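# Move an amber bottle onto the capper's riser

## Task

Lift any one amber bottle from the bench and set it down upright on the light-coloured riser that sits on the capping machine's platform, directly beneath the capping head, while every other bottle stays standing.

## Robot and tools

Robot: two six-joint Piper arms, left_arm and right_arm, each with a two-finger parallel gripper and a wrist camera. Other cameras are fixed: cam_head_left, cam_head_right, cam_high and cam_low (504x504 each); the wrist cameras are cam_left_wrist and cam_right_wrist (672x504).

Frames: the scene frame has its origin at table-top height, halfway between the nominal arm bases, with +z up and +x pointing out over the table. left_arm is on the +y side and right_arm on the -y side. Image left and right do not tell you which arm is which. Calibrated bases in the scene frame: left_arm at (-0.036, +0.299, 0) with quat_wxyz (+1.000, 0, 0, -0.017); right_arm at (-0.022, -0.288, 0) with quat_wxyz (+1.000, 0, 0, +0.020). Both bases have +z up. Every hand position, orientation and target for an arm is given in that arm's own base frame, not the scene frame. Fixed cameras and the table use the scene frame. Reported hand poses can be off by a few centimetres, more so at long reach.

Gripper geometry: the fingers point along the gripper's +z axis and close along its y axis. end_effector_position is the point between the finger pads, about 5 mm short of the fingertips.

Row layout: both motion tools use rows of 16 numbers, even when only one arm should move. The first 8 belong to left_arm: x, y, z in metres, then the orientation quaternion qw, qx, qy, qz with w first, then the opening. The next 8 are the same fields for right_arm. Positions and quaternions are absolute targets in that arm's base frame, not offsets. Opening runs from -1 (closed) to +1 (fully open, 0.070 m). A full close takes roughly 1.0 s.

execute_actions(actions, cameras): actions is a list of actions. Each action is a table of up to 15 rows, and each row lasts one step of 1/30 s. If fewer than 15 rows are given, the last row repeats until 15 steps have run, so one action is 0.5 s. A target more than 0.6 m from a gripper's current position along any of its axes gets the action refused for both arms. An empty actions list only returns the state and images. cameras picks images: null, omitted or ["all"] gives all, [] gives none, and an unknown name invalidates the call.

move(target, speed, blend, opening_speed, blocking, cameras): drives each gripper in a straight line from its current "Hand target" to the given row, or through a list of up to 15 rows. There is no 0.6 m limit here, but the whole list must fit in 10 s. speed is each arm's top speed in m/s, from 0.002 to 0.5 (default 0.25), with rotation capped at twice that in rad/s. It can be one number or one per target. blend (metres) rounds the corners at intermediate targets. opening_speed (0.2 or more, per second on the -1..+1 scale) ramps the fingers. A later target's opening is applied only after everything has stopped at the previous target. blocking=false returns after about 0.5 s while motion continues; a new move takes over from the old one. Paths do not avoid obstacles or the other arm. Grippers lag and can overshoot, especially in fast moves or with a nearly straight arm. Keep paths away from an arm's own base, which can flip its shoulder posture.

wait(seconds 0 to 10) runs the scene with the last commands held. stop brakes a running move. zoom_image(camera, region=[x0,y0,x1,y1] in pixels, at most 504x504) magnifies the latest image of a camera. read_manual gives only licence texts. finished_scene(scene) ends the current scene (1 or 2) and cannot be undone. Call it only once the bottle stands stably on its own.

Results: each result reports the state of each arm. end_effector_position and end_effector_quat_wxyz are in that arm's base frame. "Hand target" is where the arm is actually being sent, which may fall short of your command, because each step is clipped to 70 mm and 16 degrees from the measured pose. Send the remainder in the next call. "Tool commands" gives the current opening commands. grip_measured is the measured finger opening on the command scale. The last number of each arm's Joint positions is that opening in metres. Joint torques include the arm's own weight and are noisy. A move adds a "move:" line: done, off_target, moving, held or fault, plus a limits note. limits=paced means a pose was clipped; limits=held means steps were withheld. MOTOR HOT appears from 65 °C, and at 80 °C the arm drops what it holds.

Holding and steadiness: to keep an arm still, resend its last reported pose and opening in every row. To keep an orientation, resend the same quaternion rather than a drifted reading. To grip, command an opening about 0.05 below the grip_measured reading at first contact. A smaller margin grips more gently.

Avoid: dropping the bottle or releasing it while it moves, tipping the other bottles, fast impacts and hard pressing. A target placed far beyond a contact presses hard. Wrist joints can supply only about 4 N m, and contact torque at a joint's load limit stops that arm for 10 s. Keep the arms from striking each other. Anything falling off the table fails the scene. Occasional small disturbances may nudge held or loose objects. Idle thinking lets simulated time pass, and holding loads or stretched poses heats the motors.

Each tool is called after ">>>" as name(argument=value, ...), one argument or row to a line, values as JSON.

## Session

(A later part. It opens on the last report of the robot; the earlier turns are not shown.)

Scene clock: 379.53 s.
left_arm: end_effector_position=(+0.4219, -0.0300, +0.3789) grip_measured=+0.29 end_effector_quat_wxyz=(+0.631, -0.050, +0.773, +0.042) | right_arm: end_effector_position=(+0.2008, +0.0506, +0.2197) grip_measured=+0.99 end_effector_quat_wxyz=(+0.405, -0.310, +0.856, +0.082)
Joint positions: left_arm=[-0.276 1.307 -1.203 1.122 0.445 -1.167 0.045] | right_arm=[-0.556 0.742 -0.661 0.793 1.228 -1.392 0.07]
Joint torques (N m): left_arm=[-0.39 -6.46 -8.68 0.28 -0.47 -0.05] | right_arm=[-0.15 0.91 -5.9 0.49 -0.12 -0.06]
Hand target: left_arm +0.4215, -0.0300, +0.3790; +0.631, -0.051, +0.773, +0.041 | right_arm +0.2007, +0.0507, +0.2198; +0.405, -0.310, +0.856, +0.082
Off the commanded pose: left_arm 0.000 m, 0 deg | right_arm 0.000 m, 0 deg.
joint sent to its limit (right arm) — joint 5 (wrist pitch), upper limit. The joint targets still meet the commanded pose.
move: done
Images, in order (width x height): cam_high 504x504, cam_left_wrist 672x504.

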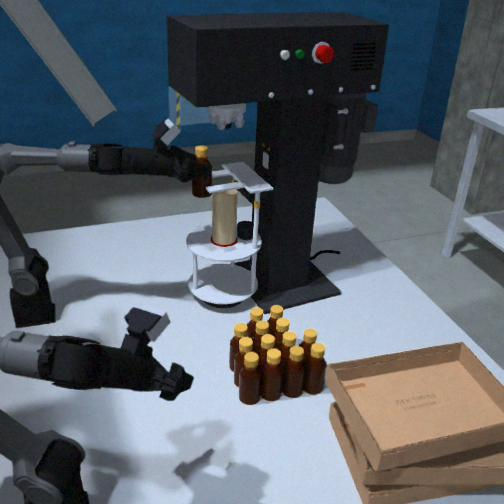

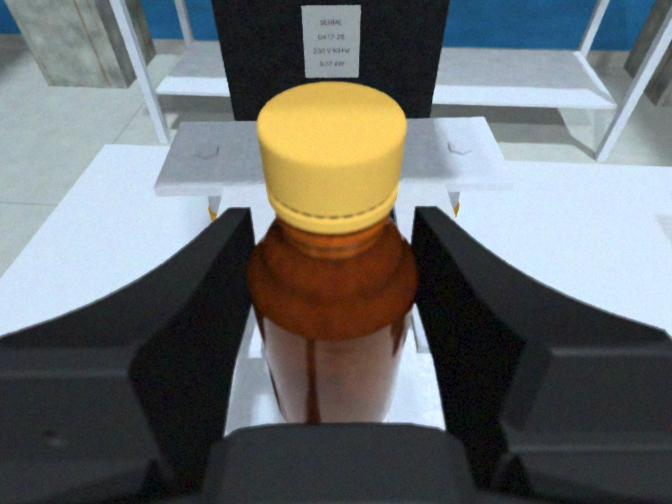

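>>> move(
  target=[0.47,-0.0237,0.379,0.6307,-0.0507,0.7734,0.0413,-0.1,0.2007,0.0507,0.2198,0.405,-0.310,0.856,0.082,1],
  speed=0.05,
  cameras=["cam_left_wrist","cam_high","cam_head_left","cam_head_right","cam_low"],
)

>>> zoom_image(
  camera="cam_high",
  region=[100, 90, 300, 310],
)

>>> zoom_image(
  camera="cam_low",
  region=[230, 140, 350, 290],
)

>>> zoom_image(
  camera="cam_head_right",
  region=[0, 70, 200, 300],
)

Scene clock: 388.63 s.
left_arm: end_effector_position=(+0.4704, -0.0238, +0.3793) grip_measured=+0.29 end_effector_quat_wxyz=(+0.631, -0.050, +0.773, +0.041) | right_arm: end_effector_position=(+0.2008, +0.0506, +0.2197) grip_measured=+0.99 end_effector_quat_wxyz=(+0.405, -0.310, +0.856, +0.082)
Joint positions: left_arm=[-0.202 1.466 -1.355 1.063 0.374 -1.101 0.045] | right_arm=[-0.556 0.742 -0.661 0.793 1.228 -1.392 0.07]
Joint torques (N m): left_arm=[-0.13 -6.72 -7.46 0.08 -0.41 -0.09] | right_arm=[-0.83 1.23 -5.62 0.66 -0.07 -0.12]
Hand target: left_arm +0.4700, -0.0237, +0.3790; +0.631, -0.051, +0.773, +0.041 | right_arm +0.2007, +0.0507, +0.2198; +0.405, -0.310, +0.856, +0.082
Off the commanded pose: left_arm 0.000 m, 0 deg | right_arm 0.000 m, 0 deg.
joint sent to its limit (right arm) — joint 5 (wrist pitch), upper limit. The joint targets still meet the commanded pose.
move: done
Images, in order (width x height): cam_head_left 504x504, cam_head_right 504x504, cam_high 504x504, cam_low 504x504, cam_left_wrist 672x504.

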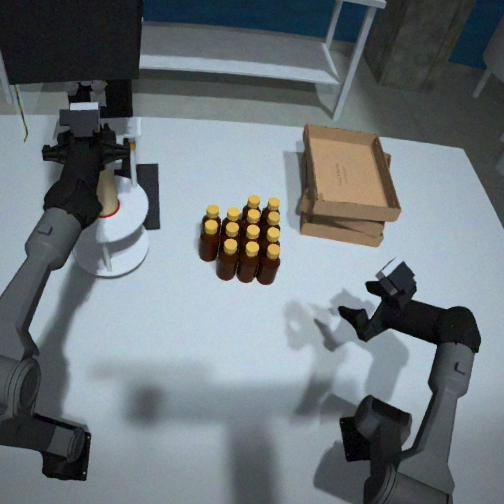

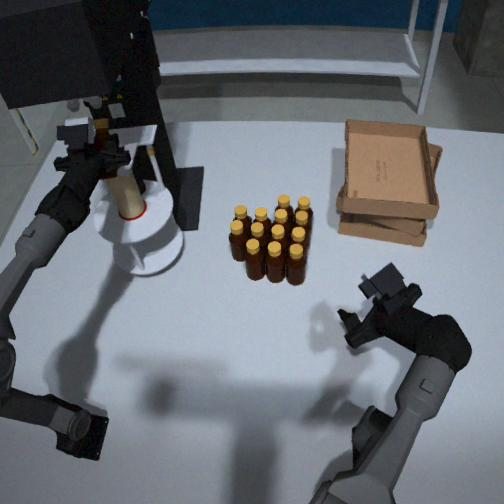

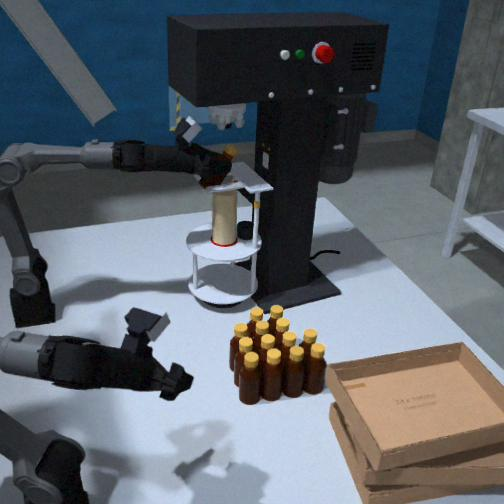

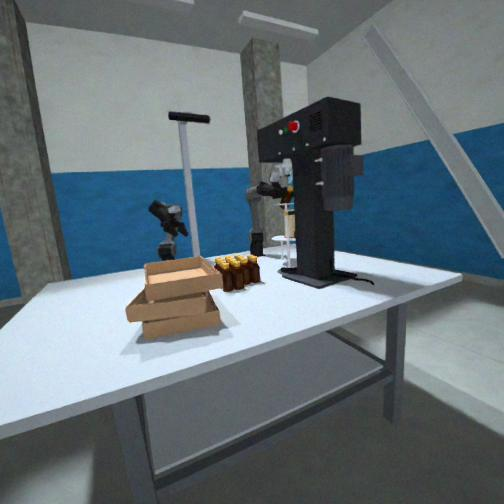

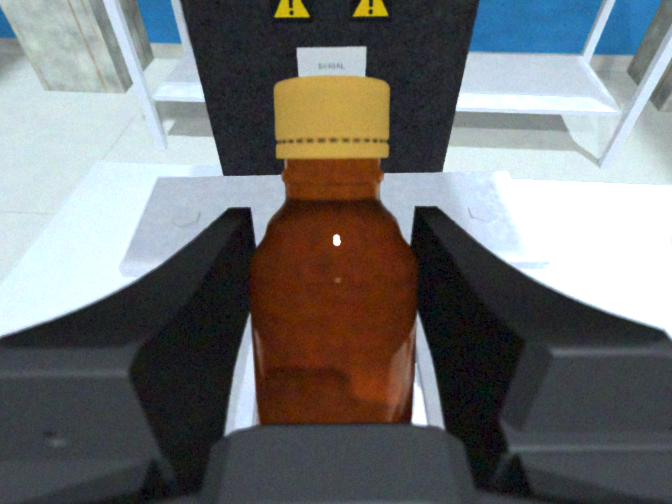

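Scaled by 2.291.

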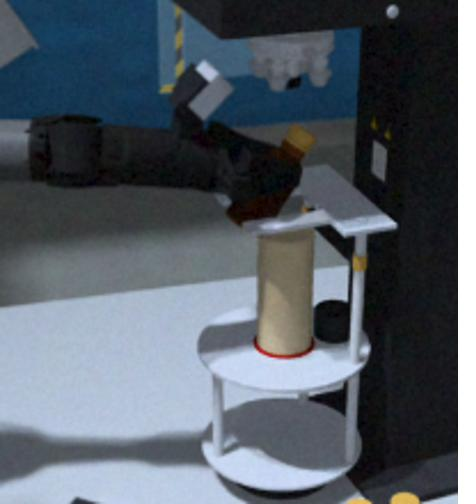

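Scaled by 3.360.

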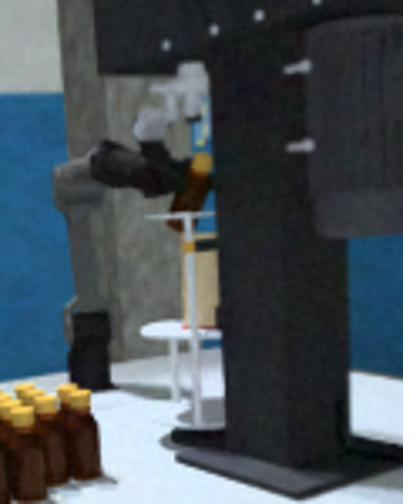

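Scaled by 2.191.

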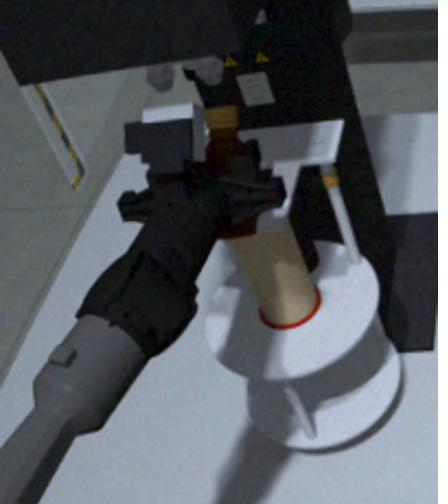

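>>> move(
  target=[
    [0.46,-0.025,0.383,0.6307,-0.0507,0.7734,0.0413,-0.1,0.2007,0.0507,0.2198,0.405,-0.310,0.856,0.082,1],
    [0.46,-0.025,0.415,0.6307,-0.0507,0.7734,0.0413,-0.1,0.2007,0.0507,0.2198,0.405,-0.310,0.856,0.082,1],
  ],
  speed=0.06,
  cameras=["cam_left_wrist","cam_high","cam_low","cam_head_right"],
)

>>> zoom_image(
  camera="cam_high",
  region=[160, 90, 300, 260],
)

>>> zoom_image(
  camera="cam_low",
  region=[250, 140, 320, 280],
)

>>> zoom_image(
  camera="cam_head_right",
  region=[40, 70, 200, 230],
)

Scene clock: 410.00 s.
left_arm: end_effector_position=(+0.4598, -0.0253, +0.4157) grip_measured=+0.29 end_effector_quat_wxyz=(+0.631, -0.051, +0.773, +0.041) | right_arm: end_effector_position=(+0.2008, +0.0506, +0.2197) grip_measured=+0.99 end_effector_quat_wxyz=(+0.405, -0.310, +0.856, +0.082)
Joint positions: left_arm=[-0.216 1.449 -1.482 0.82 0.471 -0.835 0.045] | right_arm=[-0.556 0.742 -0.661 0.793 1.228 -1.392 0.07]
Joint torques (N m): left_arm=[0.01 -6.33 -7.64 0.36 -0.92 -0.08] | right_arm=[-0.53 1.02 -5.74 0.74 -0.08 -0.09]
Hand target: left_arm +0.4600, -0.0250, +0.4150; +0.631, -0.051, +0.773, +0.041 | right_arm +0.2007, +0.0507, +0.2198; +0.405, -0.310, +0.856, +0.082
Off the commanded pose: left_arm 0.001 m, 0 deg | right_arm 0.000 m, 0 deg.
joint sent to its limit (right arm) — joint 5 (wrist pitch), upper limit. The joint targets still meet the commanded pose.
move: done
Images, in order (width x height): cam_head_right 504x504, cam_high 504x504, cam_low 504x504, cam_left_wrist 672x504.

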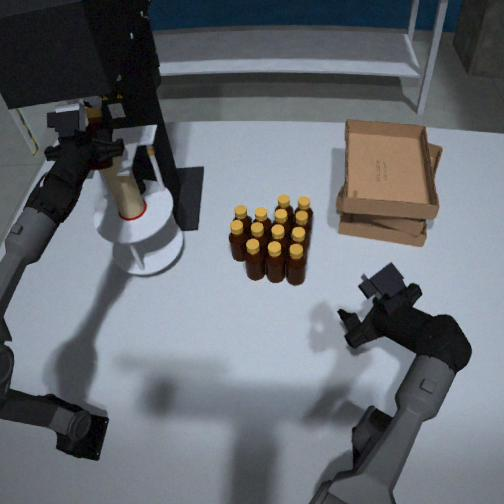

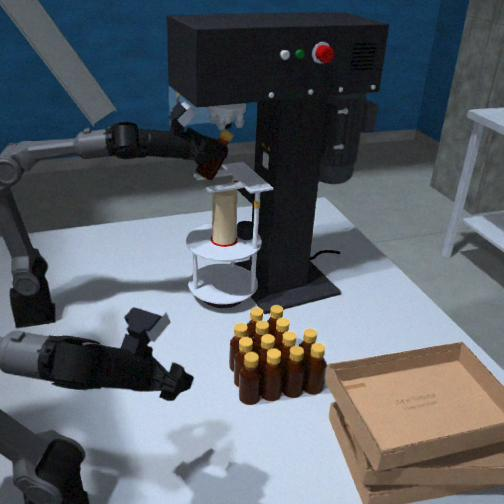

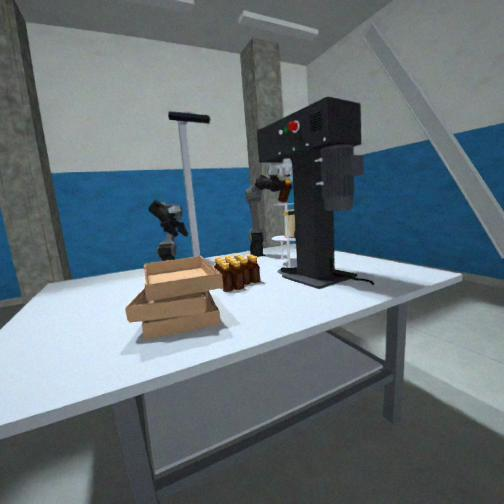

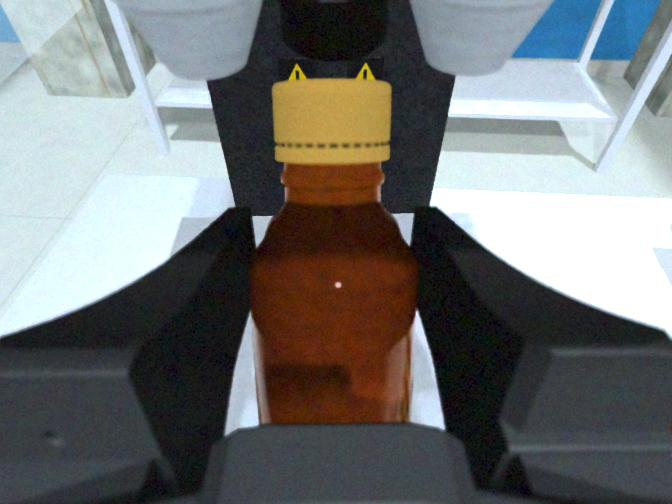

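Scaled by 2.965.

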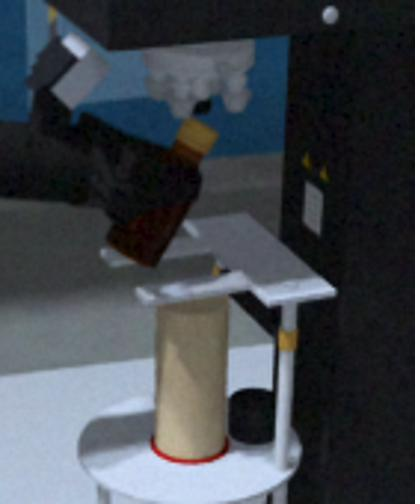

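Scaled by 3.600.

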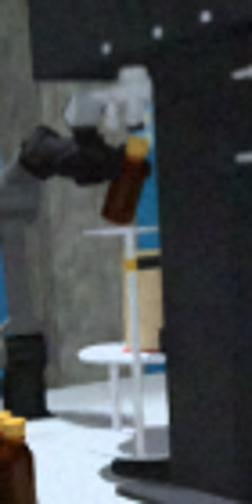

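Scaled by 3.150.

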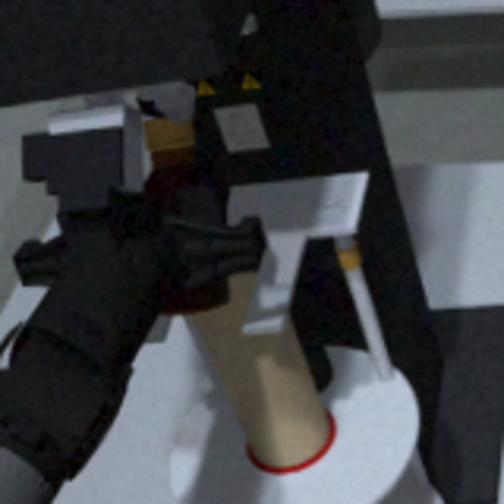

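>>> move(
  target=[
    [0.46,-0.025,0.402,0.6932,-0.0470,0.7178,0.0454,-0.1,0.2007,0.0507,0.2198,0.405,-0.310,0.856,0.082,1],
    [0.505,-0.0195,0.398,0.6932,-0.0470,0.7178,0.0454,-0.1,0.2007,0.0507,0.2198,0.405,-0.310,0.856,0.082,1],
  ],
  speed=0.06,
  cameras=["cam_left_wrist","cam_high","cam_low"],
)

>>> zoom_image(
  camera="cam_high",
  region=[160, 90, 300, 260],
)

>>> zoom_image(
  camera="cam_low",
  region=[250, 140, 320, 280],
)

Scene clock: 430.63 s.
left_arm: end_effector_position=(+0.5053, -0.0196, +0.3980) grip_measured=+0.29 end_effector_quat_wxyz=(+0.693, -0.047, +0.718, +0.045) | right_arm: end_effector_position=(+0.2008, +0.0506, +0.2197) grip_measured=+0.99 end_effector_quat_wxyz=(+0.405, -0.310, +0.856, +0.082)
Joint positions: left_arm=[-0.168 1.568 -1.395 1.732 0.303 -1.751 0.045] | right_arm=[-0.556 0.742 -0.661 0.793 1.228 -1.392 0.07]
Joint torques (N m): left_arm=[0.04 -8.09 -7.95 0.21 0.32 0.01] | right_arm=[-0.43 1.46 -5.64 0.68 -0.11 -0.15]
Hand target: left_arm +0.5050, -0.0195, +0.3980; +0.693, -0.047, +0.718, +0.045 | right_arm +0.2007, +0.0507, +0.2198; +0.405, -0.310, +0.856, +0.082
Off the commanded pose: left_arm 0.000 m, 0 deg | right_arm 0.000 m, 0 deg.
joint sent to its limit (right arm) — joint 5 (wrist pitch), upper limit. The joint targets still meet the commanded pose.
move: done
Images, in order (width x height): cam_high 504x504, cam_low 504x504, cam_left_wrist 672x504.

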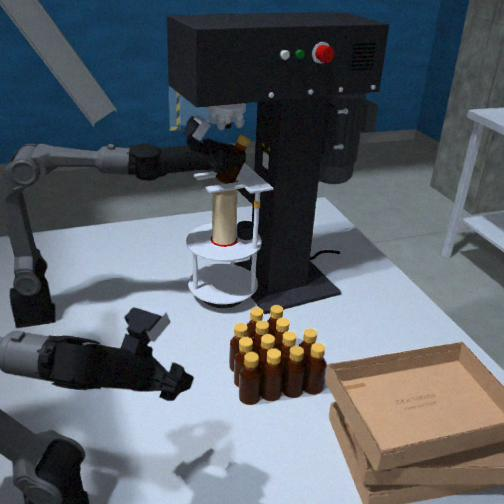

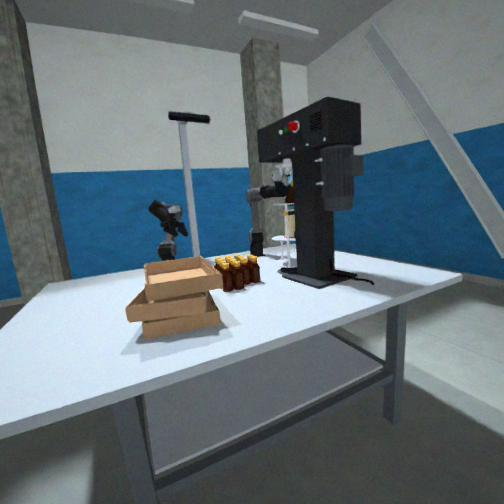

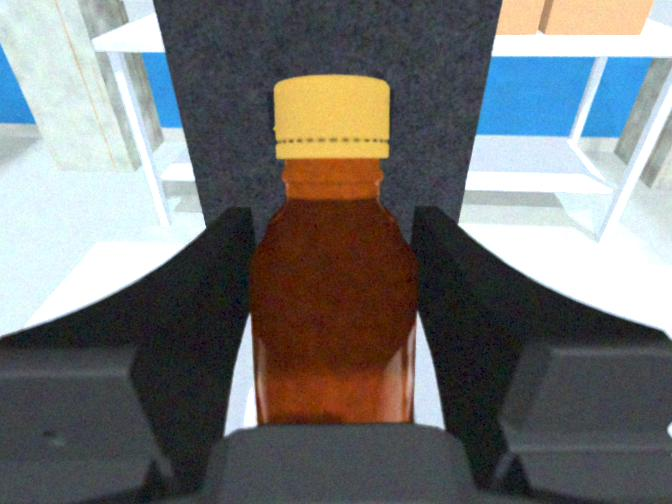

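Scaled by 2.965.

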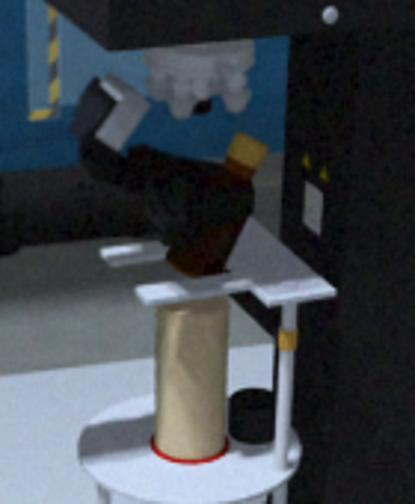

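Scaled by 3.600.

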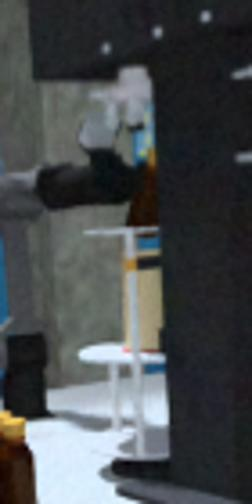

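>>> move(
  target=[
    [0.502,-0.020,0.386,0.6932,-0.0470,0.7178,0.0454,0.275,0.2007,0.0507,0.2198,0.405,-0.310,0.856,0.082,1],
    [0.49,-0.0215,0.3805,0.6932,-0.0470,0.7178,0.0454,0.275,0.2007,0.0507,0.2198,0.405,-0.310,0.856,0.082,1],
  ],
  speed=0.03,
  cameras=["cam_left_wrist","cam_high","cam_low"],
)

>>> zoom_image(
  camera="cam_high",
  region=[160, 90, 300, 260],
)

>>> zoom_image(
  camera="cam_low",
  region=[250, 140, 320, 280],
)

Scene clock: 442.70 s.
left_arm: end_effector_position=(+0.4891, -0.0214, +0.3833) grip_measured=+0.29 end_effector_quat_wxyz=(+0.683, -0.051, +0.727, +0.047) | right_arm: end_effector_position=(+0.2008, +0.0506, +0.2197) grip_measured=+0.99 end_effector_quat_wxyz=(+0.405, -0.310, +0.856, +0.082)
Joint positions: left_arm=[-0.19 1.517 -1.303 1.744 0.333 -1.776 0.045] | right_arm=[-0.556 0.742 -0.661 0.793 1.228 -1.392 0.07]
Joint torques (N m): left_arm=[-0.94 -3.34 -3.15 0.11 0.03 -0.06] | right_arm=[-0.5 1.4 -5.75 0.63 -0.11 -0.17]
Hand target: left_arm +0.4900, -0.0216, +0.3808; +0.681, -0.050, +0.729, +0.047 | right_arm +0.2007, +0.0507, +0.2198; +0.405, -0.310, +0.856, +0.082
Off the commanded pose: left_arm 0.003 m, 2 deg | right_arm 0.000 m, 0 deg.
joint read past its limit (left arm) — joint 4 (forearm roll), upper limit.
joint sent to its limit (left arm) — joint 4 (forearm roll), upper limit. The joint targets still meet the commanded pose.
joint sent to its limit (right arm) — joint 5 (wrist pitch), upper limit. The joint targets still meet the commanded pose.
move: done
Images, in order (width x height): cam_high 504x504, cam_low 504x504, cam_left_wrist 672x504.

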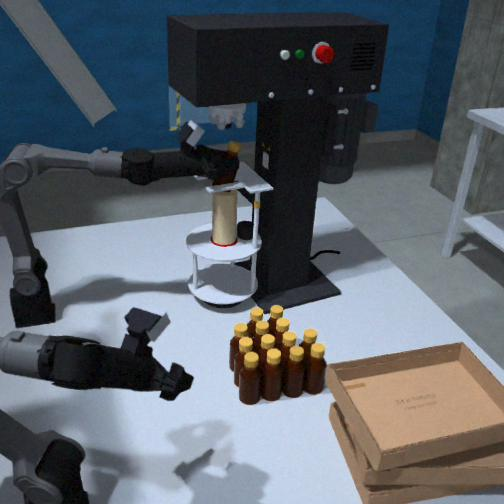

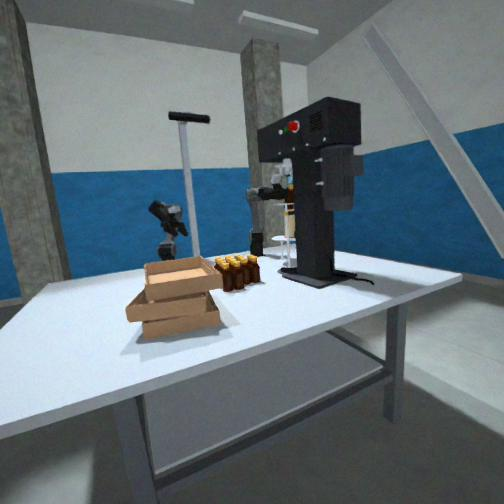

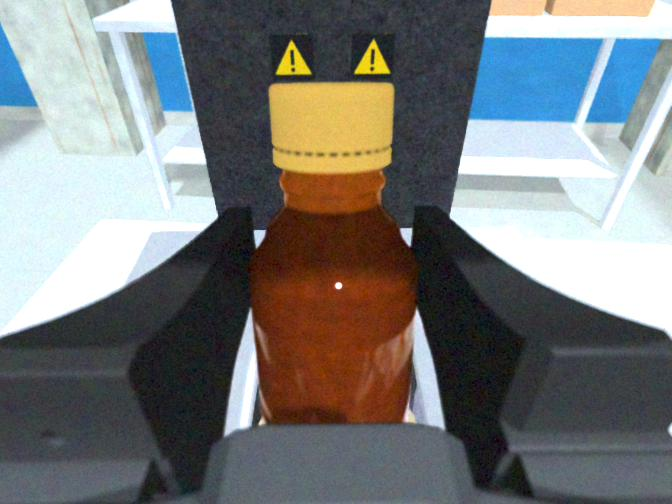

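Scaled by 2.965.

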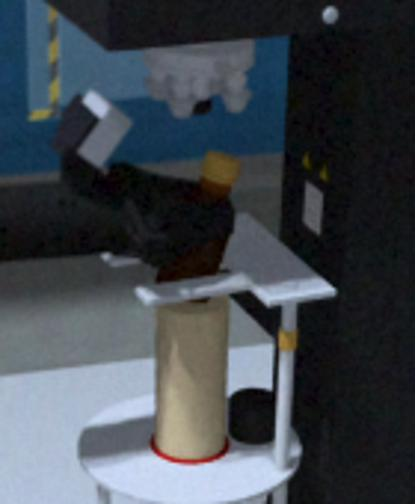

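Scaled by 3.600.

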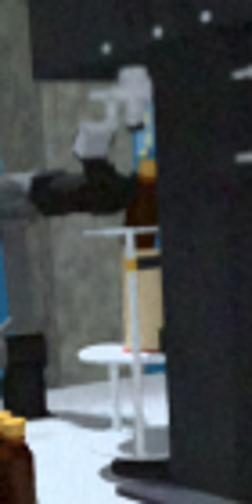

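>>> move(
  target=[0.480,-0.0227,0.381,0.681,-0.050,0.729,0.047,0.283,0.2007,0.0507,0.2198,0.405,-0.310,0.856,0.082,1],
  speed=0.03,
  cameras=["cam_left_wrist","cam_high"],
)

>>> zoom_image(
  camera="cam_high",
  region=[160, 90, 300, 260],
)

Scene clock: 448.80 s.
left_arm: end_effector_position=(+0.4803, -0.0226, +0.3795) grip_measured=+0.30 end_effector_quat_wxyz=(+0.680, -0.050, +0.730, +0.047) | right_arm: end_effector_position=(+0.2008, +0.0506, +0.2197) grip_measured=+0.99 end_effector_quat_wxyz=(+0.405, -0.310, +0.856, +0.082)
Joint positions: left_arm=[-0.2 1.488 -1.264 1.743 0.342 -1.777 0.045] | right_arm=[-0.556 0.742 -0.661 0.793 1.228 -1.392 0.07]
Joint torques (N m): left_arm=[-1.43 -5.63 -7.11 0.07 0.21 -0.1] | right_arm=[-0.67 0.89 -5.78 0.69 -0.05 -0.14]
Hand target: left_arm +0.4800, -0.0227, +0.3810; +0.681, -0.050, +0.729, +0.047 | right_arm +0.2007, +0.0507, +0.2198; +0.405, -0.310, +0.856, +0.082
Off the commanded pose: left_arm 0.002 m, 0 deg | right_arm 0.000 m, 0 deg.
joint sent to its limit (left arm) — joint 4 (forearm roll), upper limit. The joint targets still meet the commanded pose.
joint sent to its limit (right arm) — joint 5 (wrist pitch), upper limit. The joint targets still meet the commanded pose.
move: done
Images, in order (width x height): cam_high 504x504, cam_left_wrist 672x504.

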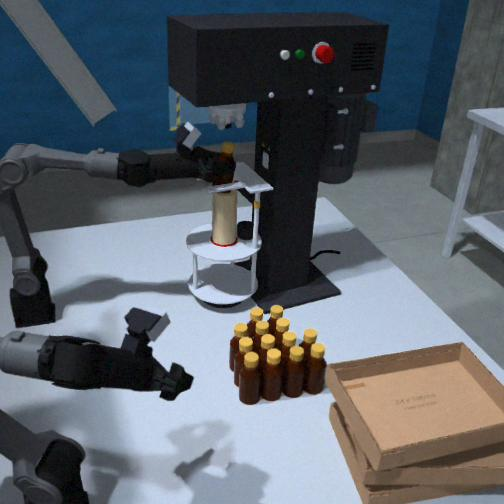

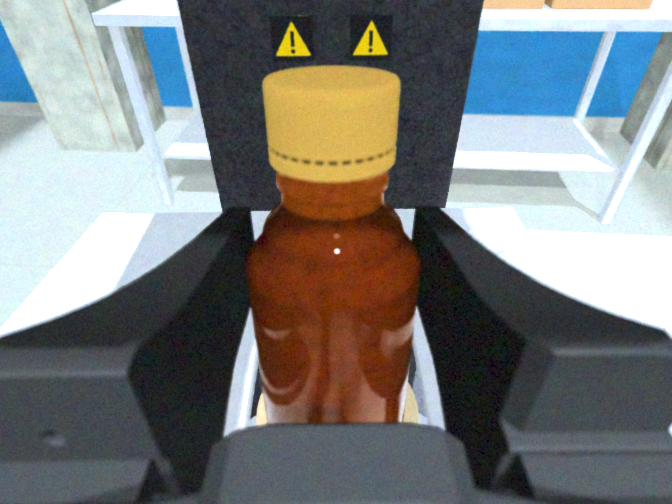

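Scaled by 2.965.

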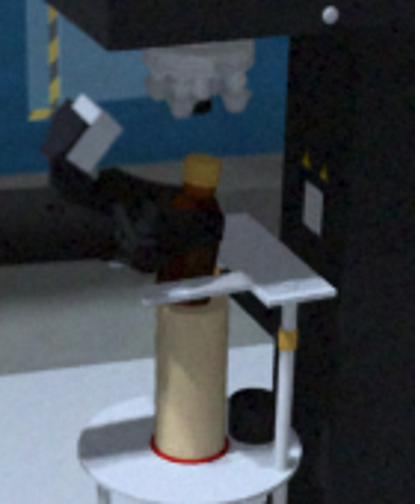

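>>> move(
  target=[0.4735,-0.0236,0.381,0.681,-0.050,0.729,0.047,0.286,0.2007,0.0507,0.2198,0.405,-0.310,0.856,0.082,1],
  speed=0.03,
  cameras=["cam_left_wrist","cam_high","cam_head_right","cam_low"],
)

>>> zoom_image(
  camera="cam_high",
  region=[160, 90, 300, 260],
)

>>> zoom_image(
  camera="cam_low",
  region=[250, 140, 320, 280],
)

Scene clock: 459.17 s.
left_arm: end_effector_position=(+0.4735, -0.0233, +0.3811) grip_measured=+0.30 end_effector_quat_wxyz=(+0.681, -0.050, +0.729, +0.047) | right_arm: end_effector_position=(+0.2008, +0.0506, +0.2197) grip_measured=+0.99 end_effector_quat_wxyz=(+0.405, -0.310, +0.856, +0.082)
Joint positions: left_arm=[-0.209 1.465 -1.243 1.742 0.351 -1.777 0.045] | right_arm=[-0.556 0.742 -0.661 0.793 1.228 -1.392 0.07]
Joint torques (N m): left_arm=[-1.43 -7.08 -8.56 0.19 0.41 0.05] | right_arm=[-0.2 1.3 -5.97 0.67 -0.1 -0.17]
Hand target: left_arm +0.4735, -0.0236, +0.3810; +0.681, -0.050, +0.729, +0.047 | right_arm +0.2007, +0.0507, +0.2198; +0.405, -0.310, +0.856, +0.082
Off the commanded pose: left_arm 0.000 m, 0 deg | right_arm 0.000 m, 0 deg.
joint sent to its limit (right arm) — joint 5 (wrist pitch), upper limit. The joint targets still meet the commanded pose.
move: done
Images, in order (width x height): cam_head_right 504x504, cam_high 504x504, cam_low 504x504, cam_left_wrist 672x504.

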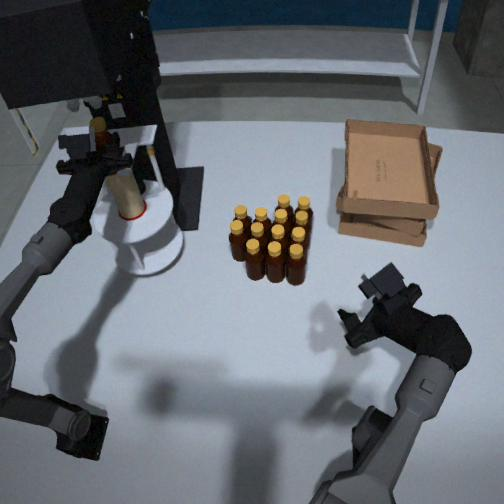

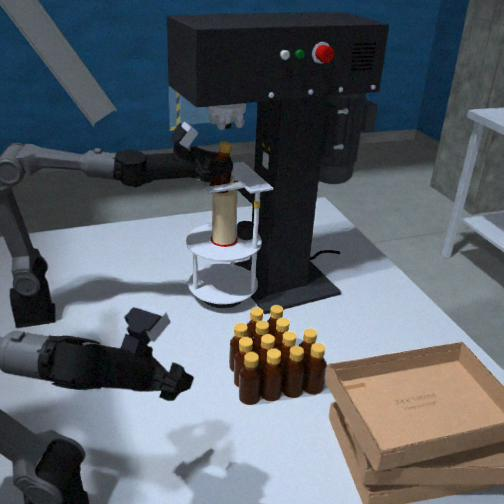

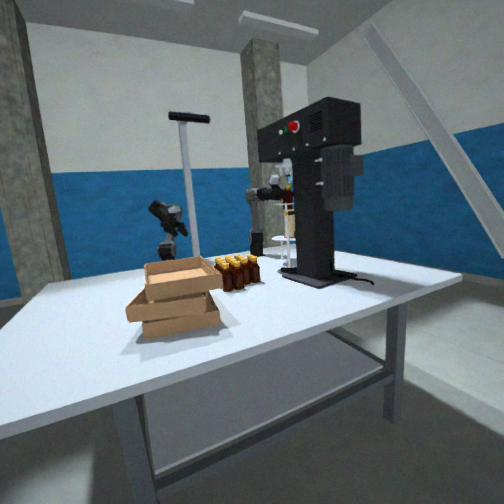

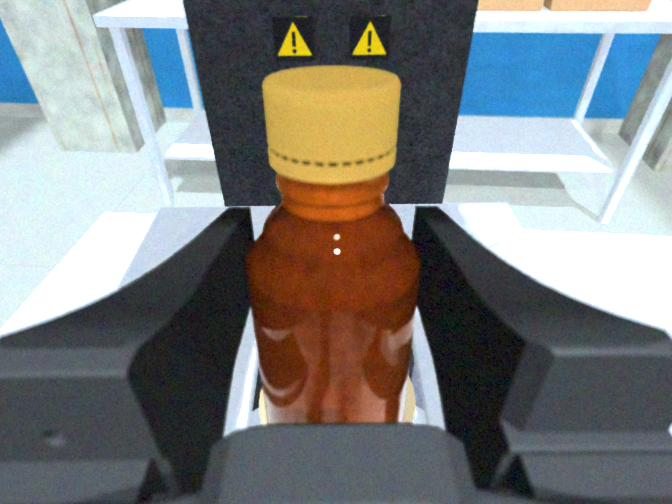

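Scaled by 2.965.

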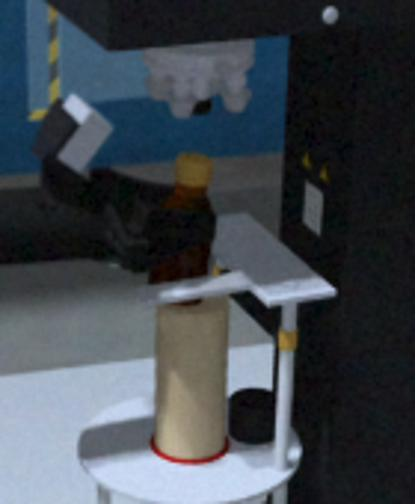

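Scaled by 3.600.

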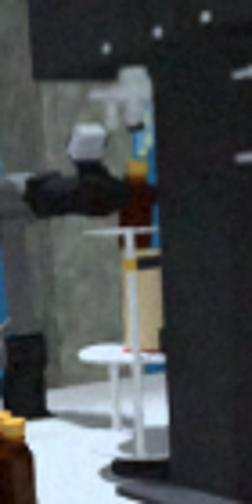

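>>> move(
  target=[
    [0.4735,-0.0236,0.3785,0.681,-0.050,0.729,0.047,0.29,0.2007,0.0507,0.2198,0.405,-0.310,0.856,0.082,1],
    [0.4735,-0.0236,0.3785,0.681,-0.050,0.729,0.047,0.38,0.2007,0.0507,0.2198,0.405,-0.310,0.856,0.082,1],
    [0.4735,-0.0236,0.380,0.681,-0.050,0.729,0.047,-0.1,0.2007,0.0507,0.2198,0.405,-0.310,0.856,0.082,1],
  ],
  speed=0.03,
  opening_speed=0.5,
  cameras=["cam_left_wrist","cam_high","cam_head_right","cam_low"],
)

>>> zoom_image(
  camera="cam_high",
  region=[160, 90, 300, 260],
)

>>> zoom_image(
  camera="cam_low",
  region=[250, 140, 320, 280],
)

Scene clock: 472.80 s.
left_arm: end_effector_position=(+0.4736, -0.0236, +0.3798) grip_measured=+0.28 end_effector_quat_wxyz=(+0.680, -0.051, +0.730, +0.047) | right_arm: end_effector_position=(+0.2008, +0.0506, +0.2197) grip_measured=+0.99 end_effector_quat_wxyz=(+0.405, -0.310, +0.856, +0.082)
Joint positions: left_arm=[-0.21 1.466 -1.241 1.743 0.352 -1.78 0.045] | right_arm=[-0.556 0.742 -0.661 0.793 1.228 -1.392 0.07]
Joint torques (N m): left_arm=[0.56 -6.27 -8.65 0.05 0.28 0.03] | right_arm=[-0.68 1.19 -5.33 0.63 -0.05 -0.18]
Hand target: left_arm +0.4735, -0.0236, +0.3801; +0.680, -0.050, +0.730, +0.047 | right_arm +0.2007, +0.0507, +0.2198; +0.405, -0.310, +0.856, +0.082
Off the commanded pose: left_arm 0.000 m, 0 deg | right_arm 0.000 m, 0 deg.
joint sent to its limit (left arm) — joint 4 (forearm roll), upper limit. The joint targets still meet the commanded pose.
joint sent to its limit (right arm) — joint 5 (wrist pitch), upper limit. The joint targets still meet the commanded pose.
move: done
Images, in order (width x height): cam_head_right 504x504, cam_high 504x504, cam_low 504x504, cam_left_wrist 672x504.

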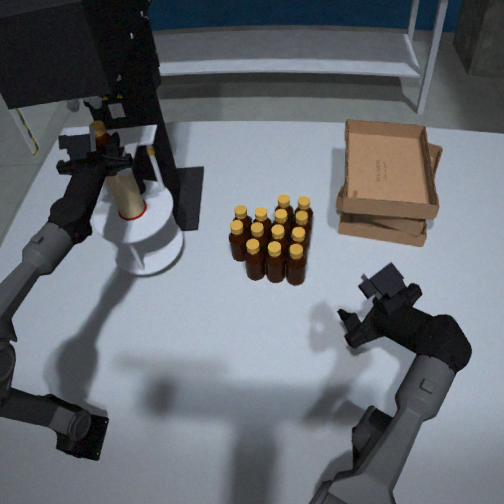

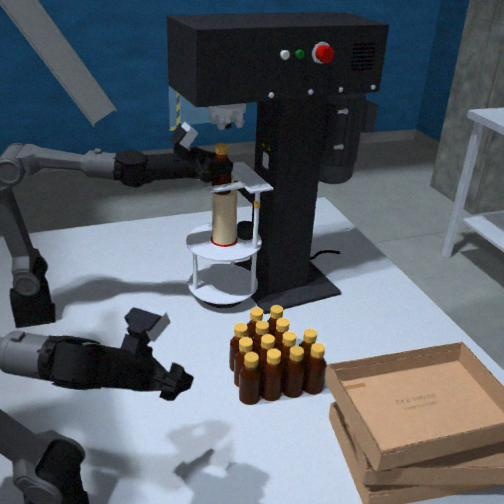

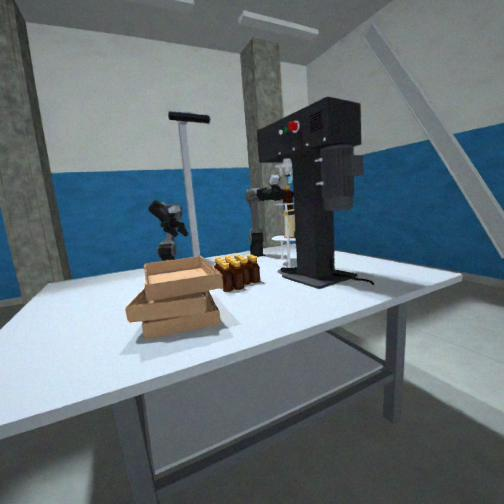

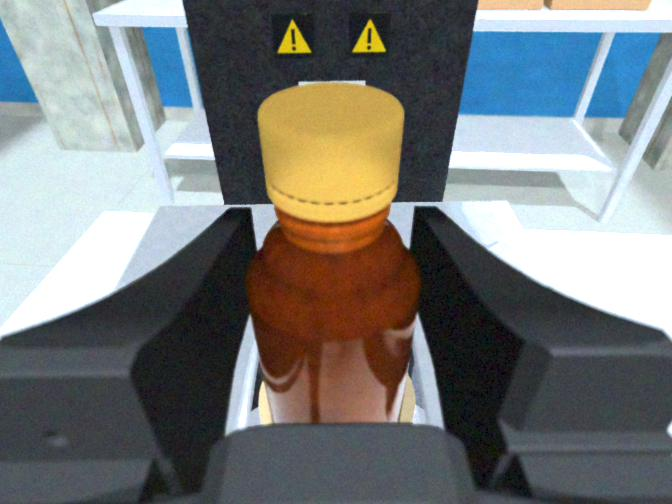

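Scaled by 2.965.

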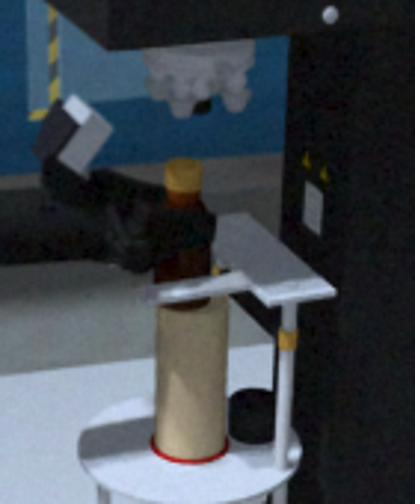

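Scaled by 3.600.

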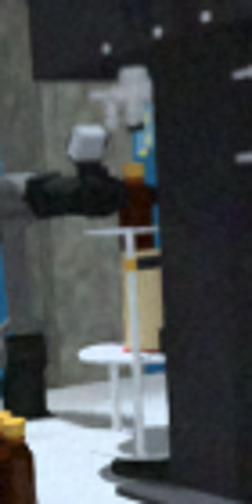

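>>> move(
  target=[
    [0.4735,-0.0236,0.385,0.680,-0.050,0.730,0.047,-0.1,0.2007,0.0507,0.2198,0.405,-0.310,0.856,0.082,1],
    [0.4830,-0.0224,0.385,0.680,-0.050,0.730,0.047,-0.1,0.2007,0.0507,0.2198,0.405,-0.310,0.856,0.082,1],
    [0.4830,-0.0224,0.380,0.680,-0.050,0.730,0.047,-0.1,0.2007,0.0507,0.2198,0.405,-0.310,0.856,0.082,1],
  ],
  speed=0.04,
  cameras=["cam_left_wrist","cam_high","cam_head_right"],
)

>>> zoom_image(
  camera="cam_high",
  region=[160, 90, 300, 260],
)

Scene clock: 482.03 s.
left_arm: end_effector_position=(+0.4832, -0.0227, +0.3805) grip_measured=+0.28 end_effector_quat_wxyz=(+0.680, -0.049, +0.730, +0.047) | right_arm: end_effector_position=(+0.2008, +0.0506, +0.2197) grip_measured=+0.99 end_effector_quat_wxyz=(+0.405, -0.310, +0.856, +0.082)
Joint positions: left_arm=[-0.198 1.497 -1.277 1.742 0.338 -1.775 0.045] | right_arm=[-0.556 0.742 -0.661 0.793 1.228 -1.392 0.07]
Joint torques (N m): left_arm=[-0.38 -7.23 -7.26 0.13 0.43 0.07] | right_arm=[-0.45 0.87 -5.82 0.66 -0.15 -0.17]
Hand target: left_arm +0.4830, -0.0224, +0.3800; +0.680, -0.050, +0.730, +0.047 | right_arm +0.2007, +0.0507, +0.2198; +0.405, -0.310, +0.856, +0.082
Off the commanded pose: left_arm 0.001 m, 0 deg | right_arm 0.000 m, 0 deg.
joint sent to its limit (right arm) — joint 5 (wrist pitch), upper limit. The joint targets still meet the commanded pose.
move: done
Images, in order (width x height): cam_head_right 504x504, cam_high 504x504, cam_left_wrist 672x504.

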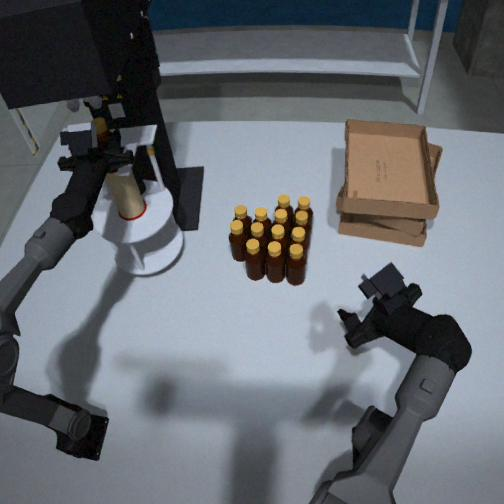

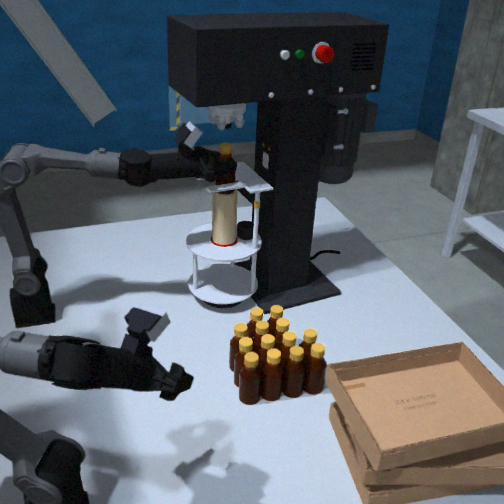

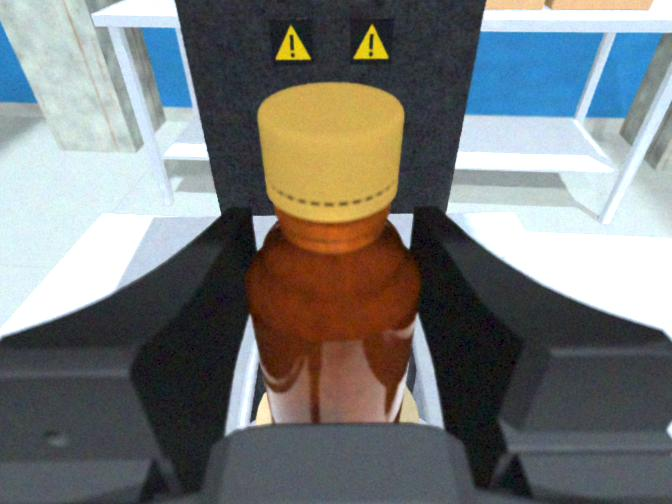

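Scaled by 2.965.

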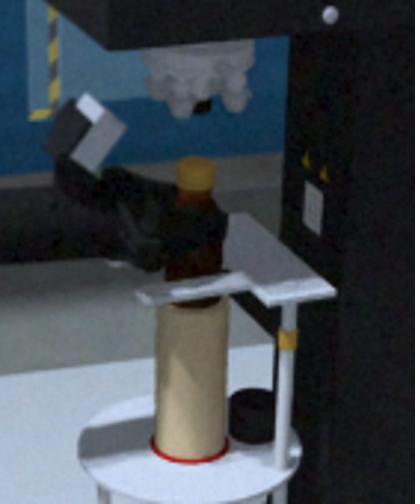

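>>> move(
  target=[
    [0.4830,-0.0224,0.3795,0.680,-0.050,0.730,0.047,0.9,0.2007,0.0507,0.2198,0.405,-0.310,0.856,0.082,1],
    [0.384,-0.0354,0.384,0.680,-0.050,0.730,0.047,0.9,0.2007,0.0507,0.2198,0.405,-0.310,0.856,0.082,1],
    [0.30,-0.046,0.384,0.6307,-0.0507,0.7734,0.0413,0.9,0.2007,0.0507,0.2198,0.405,-0.310,0.856,0.082,1],
  ],
  speed=[0.05,0.07,0.15],
  opening_speed=0.7,
)

>>> zoom_image(
  camera="cam_high",
  region=[160, 90, 300, 260],
)

Scene clock: 494.30 s.
left_arm: end_effector_position=(+0.2997, -0.0460, +0.3839) grip_measured=+0.90 end_effector_quat_wxyz=(+0.631, -0.051, +0.773, +0.041) | right_arm: end_effector_position=(+0.2008, +0.0506, +0.2197) grip_measured=+0.99 end_effector_quat_wxyz=(+0.405, -0.310, +0.856, +0.082)
Joint positions: left_arm=[-0.723 0.947 -0.988 1.206 0.911 -1.241 0.067] | right_arm=[-0.556 0.742 -0.661 0.793 1.228 -1.392 0.07]
Joint torques (N m): left_arm=[0.27 -1.4 -7.89 0.55 -0.42 -0.04] | right_arm=[-0.44 0.86 -5.24 0.64 -0.17 -0.14]
Hand target: left_arm +0.3000, -0.0460, +0.3840; +0.631, -0.051, +0.773, +0.041 | right_arm +0.2007, +0.0507, +0.2198; +0.405, -0.310, +0.856, +0.082
Off the commanded pose: left_arm 0.000 m, 0 deg | right_arm 0.000 m, 0 deg.
joint sent to its limit (right arm) — joint 5 (wrist pitch), upper limit. The joint targets still meet the commanded pose.
move: done

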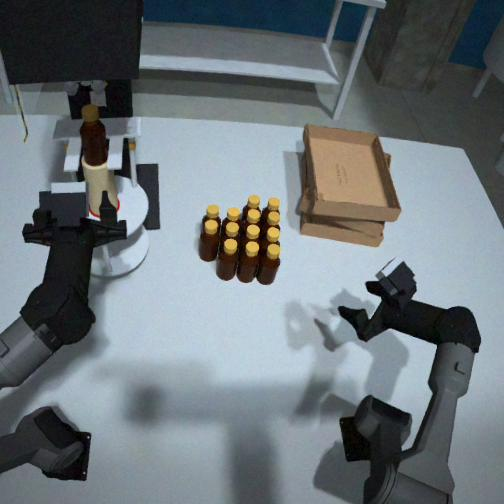

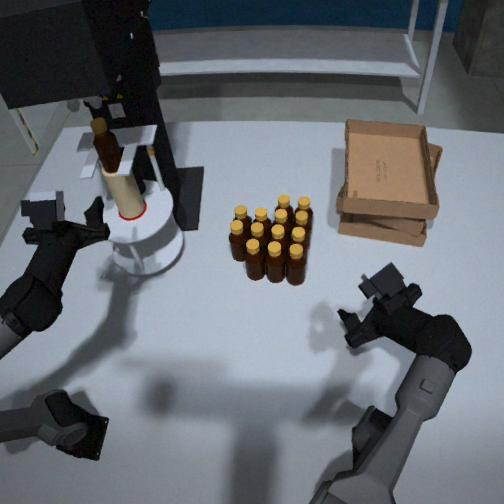

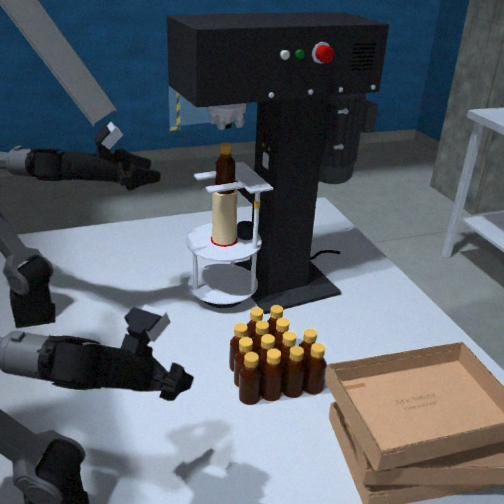

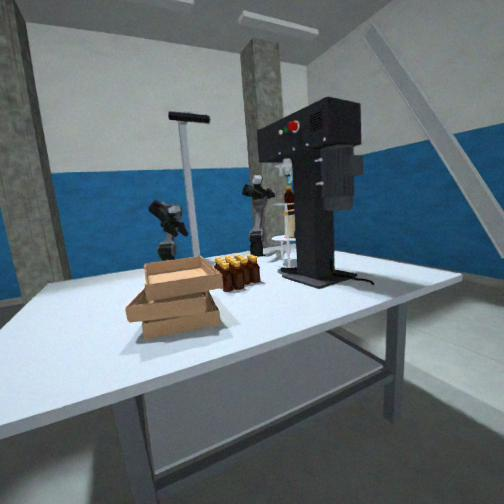

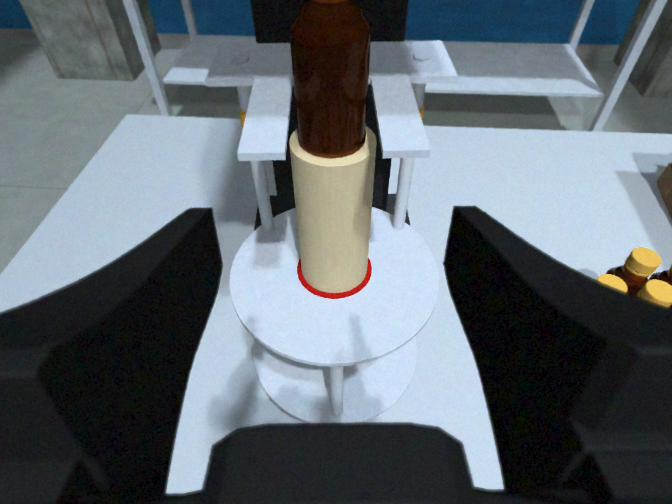

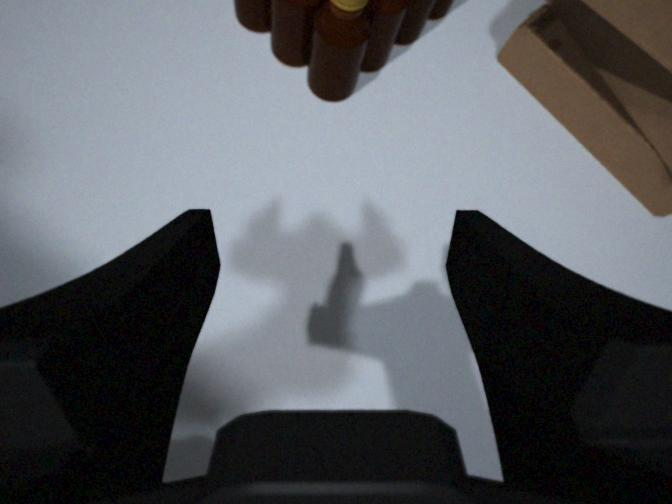

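Scaled by 2.965.

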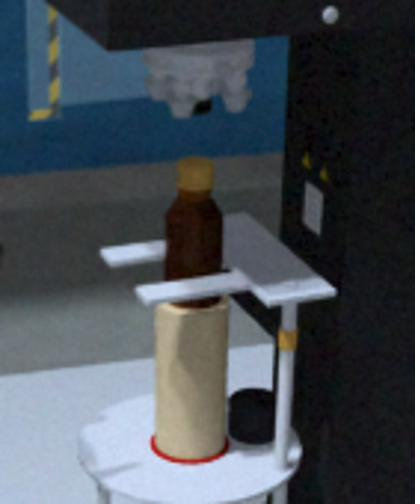

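>>> finished_scene(
  scene=1,
)

The scene is finished: the task was done.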